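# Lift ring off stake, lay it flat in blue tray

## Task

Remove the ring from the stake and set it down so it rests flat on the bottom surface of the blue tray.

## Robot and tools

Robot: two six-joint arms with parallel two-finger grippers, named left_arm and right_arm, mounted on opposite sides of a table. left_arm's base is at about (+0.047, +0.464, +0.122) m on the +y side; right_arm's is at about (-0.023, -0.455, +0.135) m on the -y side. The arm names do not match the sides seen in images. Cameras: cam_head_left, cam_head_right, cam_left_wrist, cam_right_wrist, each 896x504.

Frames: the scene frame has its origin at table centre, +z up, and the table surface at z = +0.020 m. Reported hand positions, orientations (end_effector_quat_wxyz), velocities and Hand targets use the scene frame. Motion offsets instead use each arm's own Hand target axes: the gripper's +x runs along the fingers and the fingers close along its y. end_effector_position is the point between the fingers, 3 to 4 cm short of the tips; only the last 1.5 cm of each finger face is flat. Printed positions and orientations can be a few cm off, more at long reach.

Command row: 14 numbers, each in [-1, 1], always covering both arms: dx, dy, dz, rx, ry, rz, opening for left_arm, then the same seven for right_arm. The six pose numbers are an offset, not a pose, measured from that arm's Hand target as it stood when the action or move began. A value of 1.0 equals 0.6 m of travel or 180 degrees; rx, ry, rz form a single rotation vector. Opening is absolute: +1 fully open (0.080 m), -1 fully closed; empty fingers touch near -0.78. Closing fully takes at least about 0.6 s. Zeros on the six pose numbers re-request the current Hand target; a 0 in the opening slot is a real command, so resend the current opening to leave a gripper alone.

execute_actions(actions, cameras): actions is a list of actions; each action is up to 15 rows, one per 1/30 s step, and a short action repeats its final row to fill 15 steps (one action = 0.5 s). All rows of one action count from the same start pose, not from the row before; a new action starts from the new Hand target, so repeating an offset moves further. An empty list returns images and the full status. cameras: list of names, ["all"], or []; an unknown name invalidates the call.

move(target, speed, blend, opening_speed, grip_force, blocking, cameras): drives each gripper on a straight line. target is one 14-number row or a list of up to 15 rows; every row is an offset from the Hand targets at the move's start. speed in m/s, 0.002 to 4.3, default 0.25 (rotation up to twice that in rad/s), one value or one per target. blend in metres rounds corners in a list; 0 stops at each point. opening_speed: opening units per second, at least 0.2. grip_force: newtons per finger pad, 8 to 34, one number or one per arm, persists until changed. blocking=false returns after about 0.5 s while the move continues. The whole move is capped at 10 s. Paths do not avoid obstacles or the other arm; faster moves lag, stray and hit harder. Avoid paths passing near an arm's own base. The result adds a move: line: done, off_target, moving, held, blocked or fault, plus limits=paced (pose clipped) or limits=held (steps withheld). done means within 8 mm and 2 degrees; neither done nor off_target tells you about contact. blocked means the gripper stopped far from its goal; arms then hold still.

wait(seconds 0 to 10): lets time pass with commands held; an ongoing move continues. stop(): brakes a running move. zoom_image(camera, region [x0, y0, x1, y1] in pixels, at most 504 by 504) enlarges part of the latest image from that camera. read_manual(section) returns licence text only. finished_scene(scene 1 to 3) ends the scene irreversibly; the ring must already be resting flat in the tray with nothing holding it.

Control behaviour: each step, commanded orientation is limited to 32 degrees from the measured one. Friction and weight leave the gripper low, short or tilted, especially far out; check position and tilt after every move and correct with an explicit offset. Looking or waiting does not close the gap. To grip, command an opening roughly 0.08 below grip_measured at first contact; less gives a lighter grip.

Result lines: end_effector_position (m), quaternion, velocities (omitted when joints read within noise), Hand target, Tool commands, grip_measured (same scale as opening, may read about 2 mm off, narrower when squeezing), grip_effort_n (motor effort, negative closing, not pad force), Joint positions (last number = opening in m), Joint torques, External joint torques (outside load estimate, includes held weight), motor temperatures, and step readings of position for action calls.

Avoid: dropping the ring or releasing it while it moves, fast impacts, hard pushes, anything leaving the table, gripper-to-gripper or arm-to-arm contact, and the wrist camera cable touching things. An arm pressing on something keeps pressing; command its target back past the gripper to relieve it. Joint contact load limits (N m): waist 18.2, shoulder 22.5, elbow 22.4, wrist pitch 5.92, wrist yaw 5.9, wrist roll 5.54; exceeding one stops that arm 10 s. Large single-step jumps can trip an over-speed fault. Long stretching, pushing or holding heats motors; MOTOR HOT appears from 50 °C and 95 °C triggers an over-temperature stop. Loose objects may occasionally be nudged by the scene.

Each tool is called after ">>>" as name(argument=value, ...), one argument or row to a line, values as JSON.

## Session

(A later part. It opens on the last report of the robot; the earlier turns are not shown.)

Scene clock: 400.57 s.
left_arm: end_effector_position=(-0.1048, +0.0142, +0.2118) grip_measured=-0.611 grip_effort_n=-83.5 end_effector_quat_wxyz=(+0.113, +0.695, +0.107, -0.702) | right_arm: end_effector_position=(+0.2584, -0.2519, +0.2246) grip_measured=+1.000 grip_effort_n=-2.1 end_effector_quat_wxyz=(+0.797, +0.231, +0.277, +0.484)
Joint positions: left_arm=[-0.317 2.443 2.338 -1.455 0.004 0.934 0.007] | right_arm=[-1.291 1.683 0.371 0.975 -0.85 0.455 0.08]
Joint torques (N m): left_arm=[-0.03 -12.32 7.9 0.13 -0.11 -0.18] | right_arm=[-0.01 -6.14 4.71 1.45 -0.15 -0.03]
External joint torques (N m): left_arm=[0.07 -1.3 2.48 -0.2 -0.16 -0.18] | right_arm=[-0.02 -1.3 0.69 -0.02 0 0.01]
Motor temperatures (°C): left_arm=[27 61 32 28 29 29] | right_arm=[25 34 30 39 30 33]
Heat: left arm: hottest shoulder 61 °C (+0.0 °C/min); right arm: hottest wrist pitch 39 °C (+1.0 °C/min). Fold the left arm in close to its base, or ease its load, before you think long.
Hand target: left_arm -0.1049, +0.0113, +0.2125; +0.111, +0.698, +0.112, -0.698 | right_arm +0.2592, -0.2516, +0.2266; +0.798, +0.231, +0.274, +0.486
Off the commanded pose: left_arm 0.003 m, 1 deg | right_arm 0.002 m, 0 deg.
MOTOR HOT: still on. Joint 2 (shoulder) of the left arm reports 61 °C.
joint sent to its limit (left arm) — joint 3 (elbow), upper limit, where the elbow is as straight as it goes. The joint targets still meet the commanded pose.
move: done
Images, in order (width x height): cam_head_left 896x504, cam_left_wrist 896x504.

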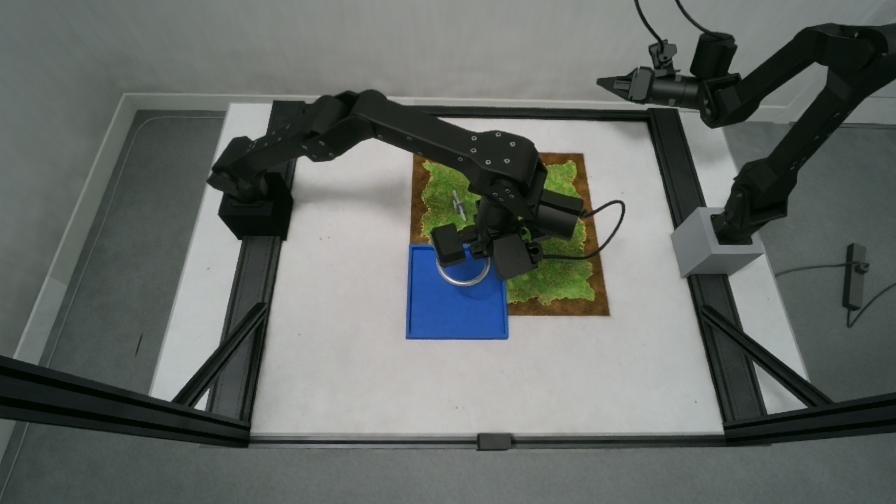

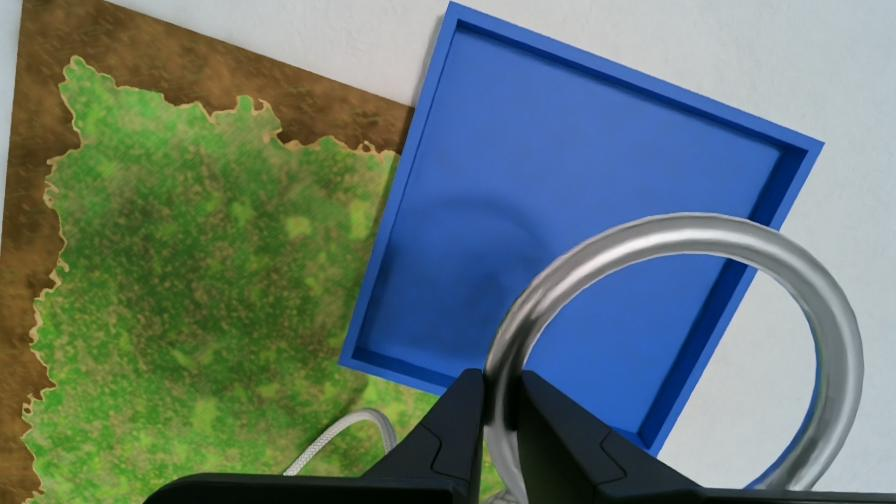

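>>> move(
  target=[
    [0.205,0,0,0,0,0,-0.72,0,0,0,0,0,0,1],
    [0.225,0,0,0,0,0,-0.72,0,0,0,0,0,0,1],
  ],
  speed=[0.15,0.05],
  blend=[0.01,0],
  cameras=["cam_left_wrist"],
)

Scene clock: 416.13 s.
left_arm: end_effector_position=(-0.1062, +0.0098, +0.0824) grip_measured=-0.611 grip_effort_n=-83.5 end_effector_quat_wxyz=(+0.112, +0.696, +0.107, -0.701) | right_arm: end_effector_position=(+0.2584, -0.2519, +0.2246) grip_measured=+1.000 grip_effort_n=-1.6 end_effector_quat_wxyz=(+0.797, +0.231, +0.277, +0.484)
Joint positions: left_arm=[-0.317 2.533 1.987 -1.014 0.004 0.934 0.007] | right_arm=[-1.291 1.683 0.371 0.975 -0.85 0.455 0.08]
Joint torques (N m): left_arm=[-0.04 -12.53 5.32 0.44 -0.11 -0.18] | right_arm=[-0.02 -6.14 4.74 1.45 -0.15 -0.02]
External joint torques (N m): left_arm=[0.05 -1.24 0.04 0.11 -0.15 -0.18] | right_arm=[-0.02 -1.38 0.82 0.01 0 0.01]
Motor temperatures (°C): left_arm=[27 60 33 27 28 29] | right_arm=[25 34 30 39 30 33]
Heat: left arm: hottest shoulder 60 °C (-1.0 °C/min); right arm: hottest wrist pitch 39 °C (+0.0 °C/min). Fold the left arm in close to its base, or ease its load, before you think long.
Hand target: left_arm -0.1049, +0.0115, +0.0776; +0.111, +0.698, +0.112, -0.698 | right_arm +0.2592, -0.2516, +0.2266; +0.798, +0.231, +0.274, +0.486
Off the commanded pose: left_arm 0.005 m, 1 deg | right_arm 0.002 m, 0 deg.
MOTOR HOT: still on. Joint 2 (shoulder) of the left arm reports 60 °C.
move: done; blend cut to 0.006 m at target 1
Images, in order (width x height): cam_left_wrist 896x504.

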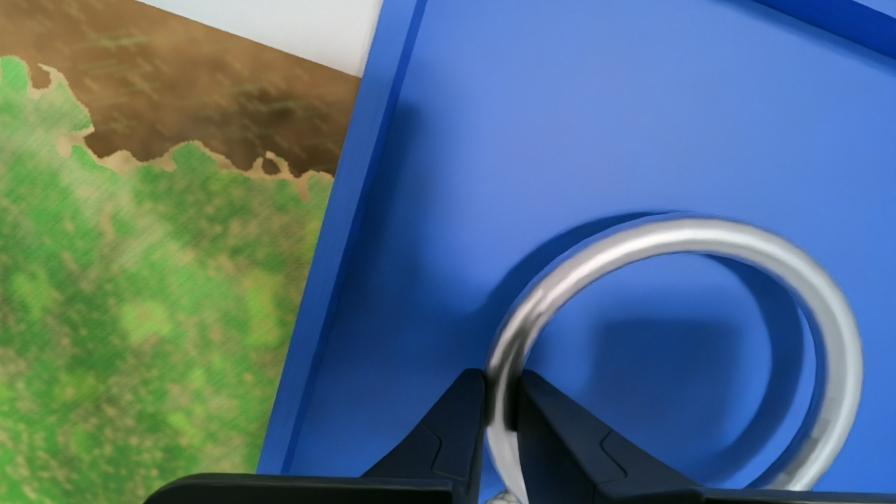

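>>> move(
  target=[0.010,0,0,0,0,0,-0.72,0,0,0,0,0,0,1],
  speed=0.03,
  cameras=[],
)

>>> move(
  target=[0.007,0,0,0,0,0,-0.72,0,0,0,0,0,0,1],
  speed=0.03,
  cameras=["cam_left_wrist"],
)

Scene clock: 422.20 s.
left_arm: end_effector_position=(-0.1062, +0.0097, +0.0764) grip_measured=-0.611 grip_effort_n=-83.5 end_effector_quat_wxyz=(+0.112, +0.696, +0.107, -0.701) | right_arm: end_effector_position=(+0.2584, -0.2519, +0.2246) grip_measured=+1.000 grip_effort_n=-2.1 end_effector_quat_wxyz=(+0.797, +0.231, +0.277, +0.484)
Joint positions: left_arm=[-0.317 2.543 1.979 -0.998 0.004 0.934 0.007] | right_arm=[-1.291 1.683 0.371 0.975 -0.85 0.455 0.08]
Joint torques (N m): left_arm=[-0.07 -12.52 5.32 0.42 -0.11 -0.18] | right_arm=[-0.02 -6.11 4.75 1.44 -0.15 -0.03]
External joint torques (N m): left_arm=[-0.07 -1.15 0.04 0.09 -0.15 -0.18] | right_arm=[-0.01 -1.27 0.72 -0.03 0 0]
Motor temperatures (°C): left_arm=[27 59 33 27 28 29] | right_arm=[25 34 30 39 30 33]
Heat: left arm: hottest shoulder 59 °C (-2.0 °C/min); right arm: hottest wrist pitch 39 °C (+0.0 °C/min). Fold the left arm in close to its base, or ease its load, before you think long.
Hand target: left_arm -0.1049, +0.0116, +0.0715; +0.111, +0.698, +0.112, -0.698 | right_arm +0.2592, -0.2516, +0.2266; +0.798, +0.231, +0.274, +0.486
Off the commanded pose: left_arm 0.005 m, 1 deg | right_arm 0.002 m, 0 deg.
MOTOR HOT: still on. Joint 2 (shoulder) of the left arm reports 59 °C.
move: done
No camera images: "cameras" was empty.

Scene clock: 422.90 s.
left_arm: end_effector_position=(-0.1064, +0.0093, +0.0735) grip_measured=-0.611 grip_effort_n=-83.5 end_effector_quat_wxyz=(+0.113, +0.695, +0.107, -0.702) | right_arm: end_effector_position=(+0.2584, -0.2519, +0.2246) grip_measured=+1.000 grip_effort_n=-2.1 end_effector_quat_wxyz=(+0.797, +0.231, +0.277, +0.484)
Joint positions: left_arm=[-0.317 2.547 1.975 -0.987 0.004 0.934 0.007] | right_arm=[-1.291 1.683 0.371 0.975 -0.85 0.455 0.08]
Joint torques (N m): left_arm=[-0.07 -12.23 5.22 0.56 -0.11 -0.18] | right_arm=[-0.01 -6.13 4.72 1.45 -0.15 -0.02]
External joint torques (N m): left_arm=[0.1 -0.84 -0.07 0.22 -0.16 -0.18] | right_arm=[0 -1.33 0.72 0 -0.01 0.01]
Motor temperatures (°C): left_arm=[27 59 33 27 28 29] | right_arm=[25 34 30 39 30 33]
Heat: left arm: hottest shoulder 59 °C (-2.0 °C/min); right arm: hottest wrist pitch 39 °C (+0.0 °C/min). Fold the left arm in close to its base, or ease its load, before you think long.
Hand target: left_arm -0.1049, +0.0115, +0.0674; +0.111, +0.698, +0.112, -0.698 | right_arm +0.2592, -0.2516, +0.2266; +0.798, +0.231, +0.274, +0.486
Off the commanded pose: left_arm 0.007 m, 1 deg | right_arm 0.002 m, 0 deg.
MOTOR HOT: still on. Joint 2 (shoulder) of the left arm reports 59 °C.
move: done
Images, in order (width x height): cam_left_wrist 896x504.

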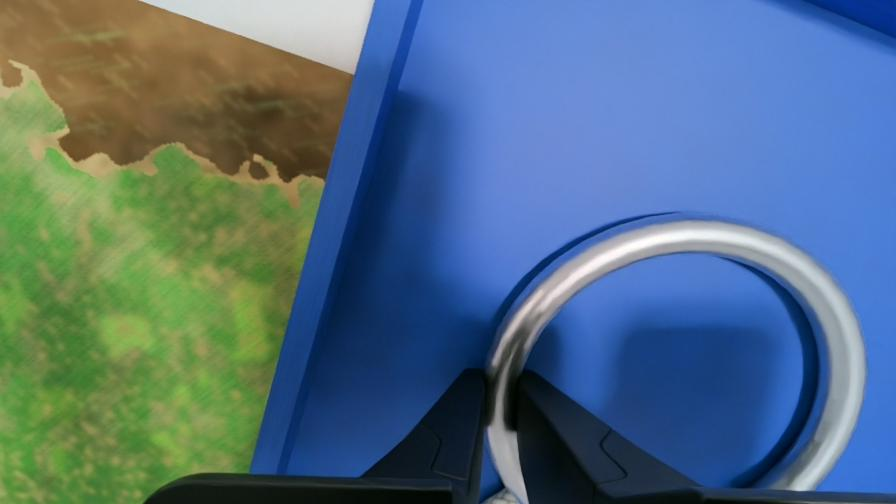

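>>> move(
  target=[0.007,0,0,0,0,0,-0.72,0,0,0,0,0,0,1],
  speed=0.03,
  cameras=["cam_left_wrist"],
)

Scene clock: 425.97 s.
left_arm: end_effector_position=(-0.1065, +0.0090, +0.0725) grip_measured=-0.611 grip_effort_n=-83.5 end_effector_quat_wxyz=(+0.114, +0.695, +0.106, -0.702) | right_arm: end_effector_position=(+0.2584, -0.2519, +0.2246) grip_measured=+1.000 grip_effort_n=-1.6 end_effector_quat_wxyz=(+0.797, +0.231, +0.277, +0.484)
Joint positions: left_arm=[-0.317 2.547 1.97 -0.98 0.004 0.934 0.007] | right_arm=[-1.291 1.683 0.371 0.975 -0.85 0.455 0.08]
Joint torques (N m): left_arm=[-0.06 -11.39 5.06 0.9 -0.11 -0.18] | right_arm=[-0.03 -6.11 4.74 1.44 -0.15 -0.03]
External joint torques (N m): left_arm=[-0.06 -0.27 -0.1 0.56 -0.15 -0.18] | right_arm=[-0.03 -1.34 0.81 0 0 0]
Motor temperatures (°C): left_arm=[27 60 33 28 28 29] | right_arm=[25 34 30 39 30 33]
Heat: left arm: hottest shoulder 60 °C (-1.0 °C/min); right arm: hottest wrist pitch 39 °C (+0.0 °C/min). Fold the left arm in close to its base, or ease its load, before you think long.
Hand target: left_arm -0.1049, +0.0115, +0.0632; +0.111, +0.698, +0.112, -0.698 | right_arm +0.2592, -0.2516, +0.2266; +0.798, +0.231, +0.274, +0.486
Off the commanded pose: left_arm 0.010 m, 1 deg | right_arm 0.002 m, 0 deg.
MOTOR HOT: still on. Joint 2 (shoulder) of the left arm reports 60 °C.
move: off_target (left_arm)
Images, in order (width x height): cam_left_wrist 896x504.

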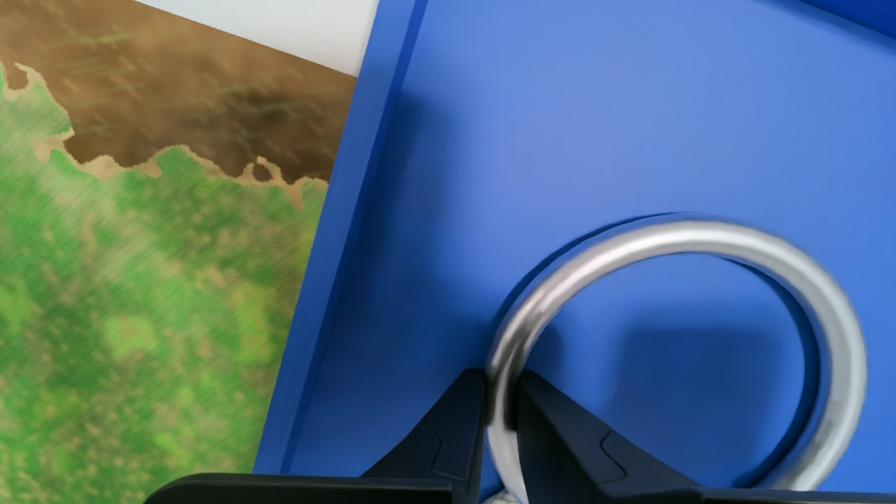

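>>> move(
  target=[0.007,0,0,0,0,0,-0.72,0,0,0,0,0,0,1],
  speed=0.03,
  cameras=["cam_left_wrist","cam_head_left"],
)

Scene clock: 434.87 s.
left_arm: end_effector_position=(-0.1066, +0.0088, +0.0715) grip_measured=-0.611 grip_effort_n=-83.5 end_effector_quat_wxyz=(+0.114, +0.694, +0.105, -0.703) | right_arm: end_effector_position=(+0.2584, -0.2519, +0.2246) grip_measured=+1.000 grip_effort_n=-2.1 end_effector_quat_wxyz=(+0.797, +0.231, +0.277, +0.484)
Joint positions: left_arm=[-0.317 2.547 1.966 -0.973 0.004 0.934 0.007] | right_arm=[-1.291 1.683 0.371 0.975 -0.85 0.455 0.08]
Joint torques (N m): left_arm=[-0.05 -10.56 4.92 1.29 -0.1 -0.18] | right_arm=[-0.02 -6.13 4.73 1.45 -0.15 -0.03]
External joint torques (N m): left_arm=[-0.05 0.77 -0.35 0.93 -0.14 -0.17] | right_arm=[-0.03 -1.31 0.73 -0.02 0.01 0]
Motor temperatures (°C): left_arm=[27 61 32 28 28 29] | right_arm=[25 34 30 39 30 33]
Heat: left arm: hottest shoulder 61 °C (+0.0 °C/min); right arm: hottest wrist pitch 39 °C (+0.0 °C/min). Fold the left arm in close to its base, or ease its load, before you think long.
Hand target: left_arm -0.1049, +0.0116, +0.0589; +0.111, +0.698, +0.112, -0.698 | right_arm +0.2592, -0.2516, +0.2266; +0.798, +0.231, +0.274, +0.486
Off the commanded pose: left_arm 0.013 m, 1 deg | right_arm 0.002 m, 0 deg.
MOTOR HOT: still on. Joint 2 (shoulder) of the left arm reports 61 °C.
move: off_target (left_arm)
Images, in order (width x height): cam_head_left 896x504, cam_left_wrist 896x504.

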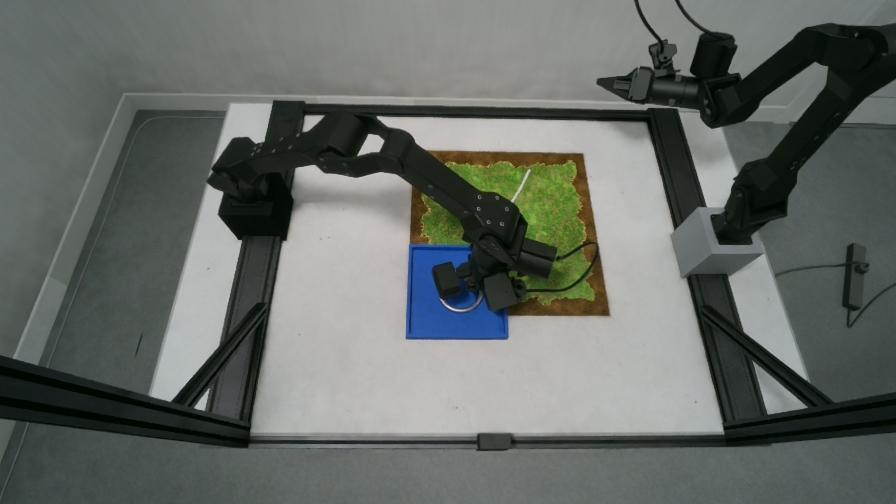

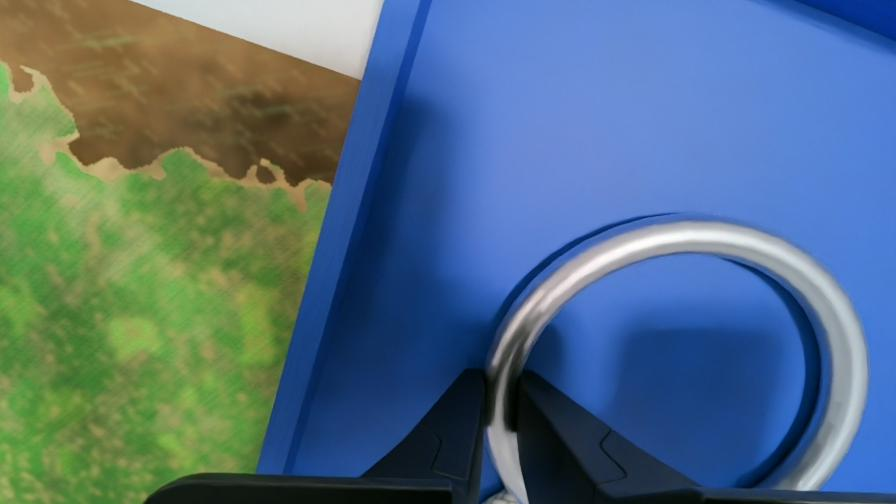

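>>> move(
  target=[-0.013,0,0,0,0,0,-0.72,0,0,0,0,0,0,1],
  speed=0.05,
  cameras=[],
)

>>> move(
  target=[0,0,0,0,0,0,-0.3,0,0,0,0,0,0,1],
  speed=0.05,
  opening_speed=0.4,
  cameras=["cam_left_wrist"],
)

Scene clock: 440.83 s.
left_arm: end_effector_position=(-0.1064, +0.0093, +0.0715) grip_measured=-0.611 grip_effort_n=-83.5 end_effector_quat_wxyz=(+0.114, +0.695, +0.105, -0.702) | right_arm: end_effector_position=(+0.2584, -0.2519, +0.2246) grip_measured=+1.000 grip_effort_n=-2.1 end_effector_quat_wxyz=(+0.797, +0.231, +0.277, +0.484)
Joint positions: left_arm=[-0.317 2.547 1.966 -0.975 0.004 0.934 0.007] | right_arm=[-1.291 1.683 0.371 0.975 -0.85 0.455 0.08]
Joint torques (N m): left_arm=[-0.05 -12.09 6.1 -0.23 -0.11 -0.18] | right_arm=[-0.02 -6.15 4.73 1.45 -0.15 -0.03]
External joint torques (N m): left_arm=[-0.1 -0.82 0.88 -0.56 -0.15 -0.18] | right_arm=[-0.01 -1.36 0.77 0 0 0]
Motor temperatures (°C): left_arm=[27 61 32 28 28 29] | right_arm=[25 34 30 39 30 33]
Heat: left arm: hottest shoulder 61 °C (+1.0 °C/min); right arm: hottest wrist pitch 39 °C (+0.0 °C/min). Fold the left arm in close to its base, or ease its load, before you think long.
Hand target: left_arm -0.1049, +0.0115, +0.0668; +0.111, +0.698, +0.112, -0.698 | right_arm +0.2592, -0.2516, +0.2266; +0.798, +0.231, +0.274, +0.486
Off the commanded pose: left_arm 0.006 m, 1 deg | right_arm 0.002 m, 0 deg.
MOTOR HOT: still on. Joint 2 (shoulder) of the left arm reports 61 °C.
move: done
No camera images: "cameras" was empty.

Scene clock: 442.20 s.
left_arm: end_effector_position=(-0.1066, +0.0117, +0.0715) grip_measured=-0.305 grip_effort_n=22.6 end_effector_quat_wxyz=(+0.110, +0.697, +0.108, -0.701) | right_arm: end_effector_position=(+0.2584, -0.2519, +0.2246) grip_measured=+1.000 grip_effort_n=-1.2 end_effector_quat_wxyz=(+0.797, +0.231, +0.277, +0.484)
Joint positions: left_arm=[-0.319 2.547 1.966 -0.985 0.004 0.934 0.021] | right_arm=[-1.291 1.683 0.371 0.975 -0.85 0.455 0.08]
Joint torques (N m): left_arm=[0.09 -12.07 6.1 0.56 -0.11 -0.17] | right_arm=[-0.02 -6.12 4.74 1.45 -0.15 -0.03]
External joint torques (N m): left_arm=[0.18 -0.77 0.87 0.24 -0.15 -0.17] | right_arm=[-0.03 -1.28 0.75 -0.01 0 0]
Motor temperatures (°C): left_arm=[27 61 32 28 28 29] | right_arm=[25 34 30 39 30 33]
Heat: left arm: hottest shoulder 61 °C (+1.0 °C/min); right arm: hottest wrist pitch 39 °C (+0.0 °C/min). Fold the left arm in close to its base, or ease its load, before you think long.
Hand target: left_arm -0.1049, +0.0115, +0.0668; +0.111, +0.698, +0.112, -0.698 | right_arm +0.2592, -0.2516, +0.2266; +0.798, +0.231, +0.274, +0.486
Off the commanded pose: left_arm 0.005 m, 1 deg | right_arm 0.002 m, 0 deg.
MOTOR HOT: still on. Joint 2 (shoulder) of the left arm reports 61 °C.
move: done
Images, in order (width x height): cam_left_wrist 896x504.

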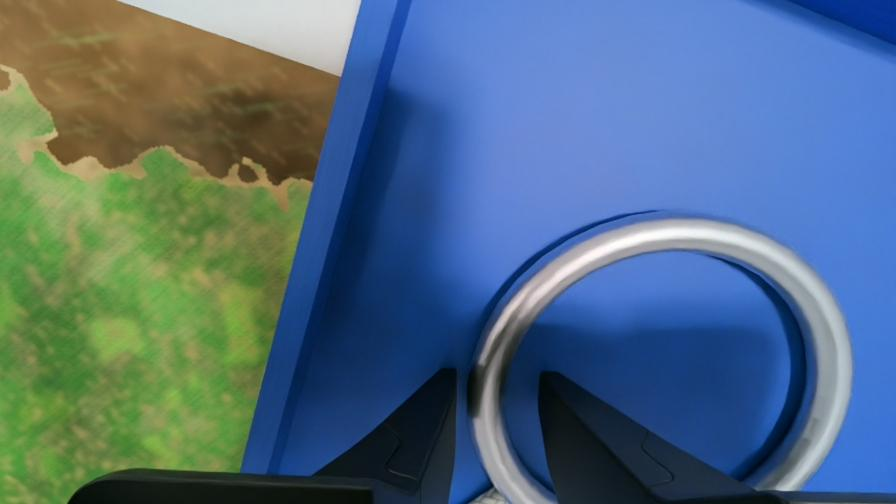

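>>> move(
  target=[
    [-0.06,0,0,0,0,0,-0.3,0,0,0,0,0,0,1],
    [-0.25,0,-0.12,0,0,0,-0.3,0,0,0,0,0,0,1],
  ],
  speed=[0.06,0.2],
  blend=[0.005,0],
  cameras=["cam_left_wrist","cam_head_left"],
)

Scene clock: 448.13 s.
left_arm: end_effector_position=(-0.0360, +0.0360, +0.2080) grip_measured=-0.304 grip_effort_n=20.2 end_effector_quat_wxyz=(+0.105, +0.700, +0.122, -0.696) | right_arm: end_effector_position=(+0.2584, -0.2519, +0.2246) grip_measured=+1.000 grip_effort_n=-2.1 end_effector_quat_wxyz=(+0.797, +0.231, +0.277, +0.484)
Joint positions: left_arm=[-0.184 2.265 2.014 -1.345 0.003 1.058 0.021] | right_arm=[-1.291 1.683 0.371 0.975 -0.85 0.455 0.08]
Joint torques (N m): left_arm=[-0.14 -14.09 7.3 0.1 -0.09 0.11] | right_arm=[-0.02 -6.14 4.73 1.45 -0.15 -0.03]
External joint torques (N m): left_arm=[-0.28 -4.07 1.92 -0.16 -0.13 0.11] | right_arm=[-0.07 -1.36 0.77 0 0.01 0]
Motor temperatures (°C): left_arm=[27 62 32 28 28 29] | right_arm=[25 34 30 39 30 33]
Heat: left arm: hottest shoulder 62 °C (+2.0 °C/min); right arm: hottest wrist pitch 39 °C (+0.0 °C/min). Fold the left arm in close to its base, or ease its load, before you think long.
Hand target: left_arm -0.0365, +0.0338, +0.2167; +0.111, +0.698, +0.112, -0.698 | right_arm +0.2592, -0.2516, +0.2266; +0.798, +0.231, +0.274, +0.486
Off the commanded pose: left_arm 0.009 m, 1 deg | right_arm 0.002 m, 0 deg.
MOTOR HOT: still on. Joint 2 (shoulder) of the left arm reports 62 °C.
move: off_target (left_arm)
Images, in order (width x height): cam_head_left 896x504, cam_left_wrist 896x504.

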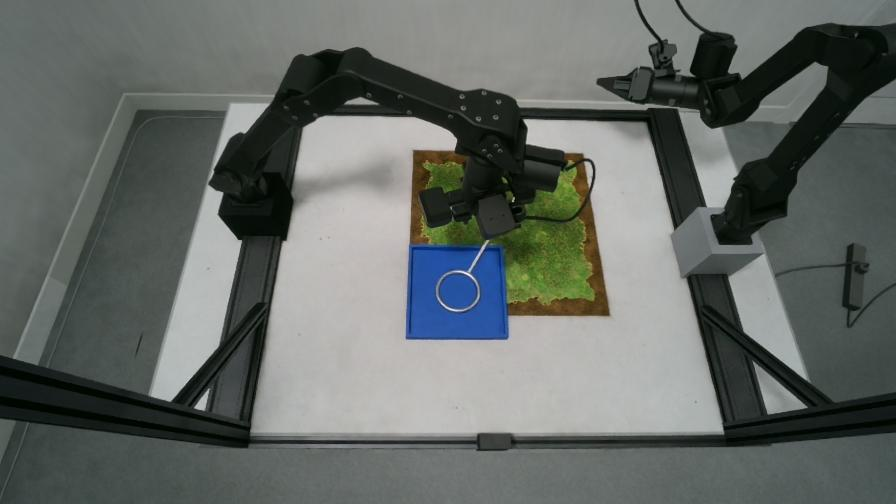

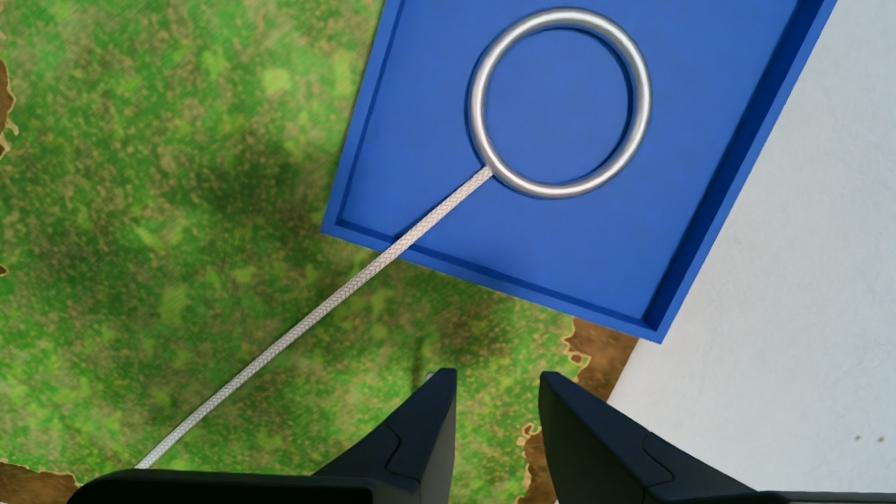

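>>> zoom_image(
  camera="cam_left_wrist",
  region=[400, 0, 700, 260],
)

>>> zoom_image(
  camera="cam_head_left",
  region=[390, 230, 530, 350],
)

Scaled by 1.680.

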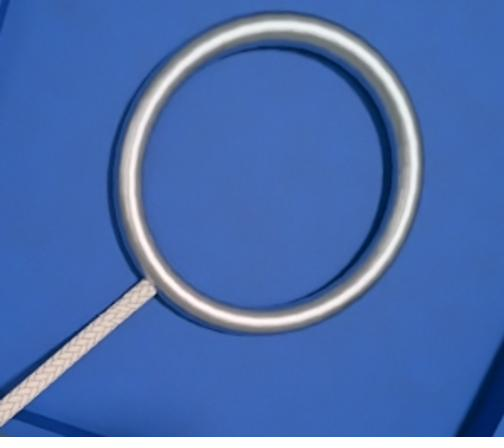

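Scaled by 3.600.

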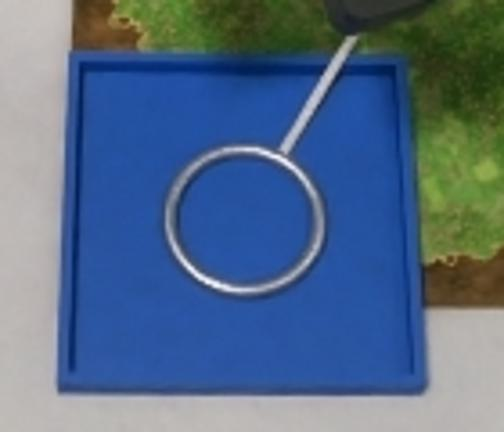

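>>> finished_scene(
  scene=3,
)

The scene is finished: the task was done.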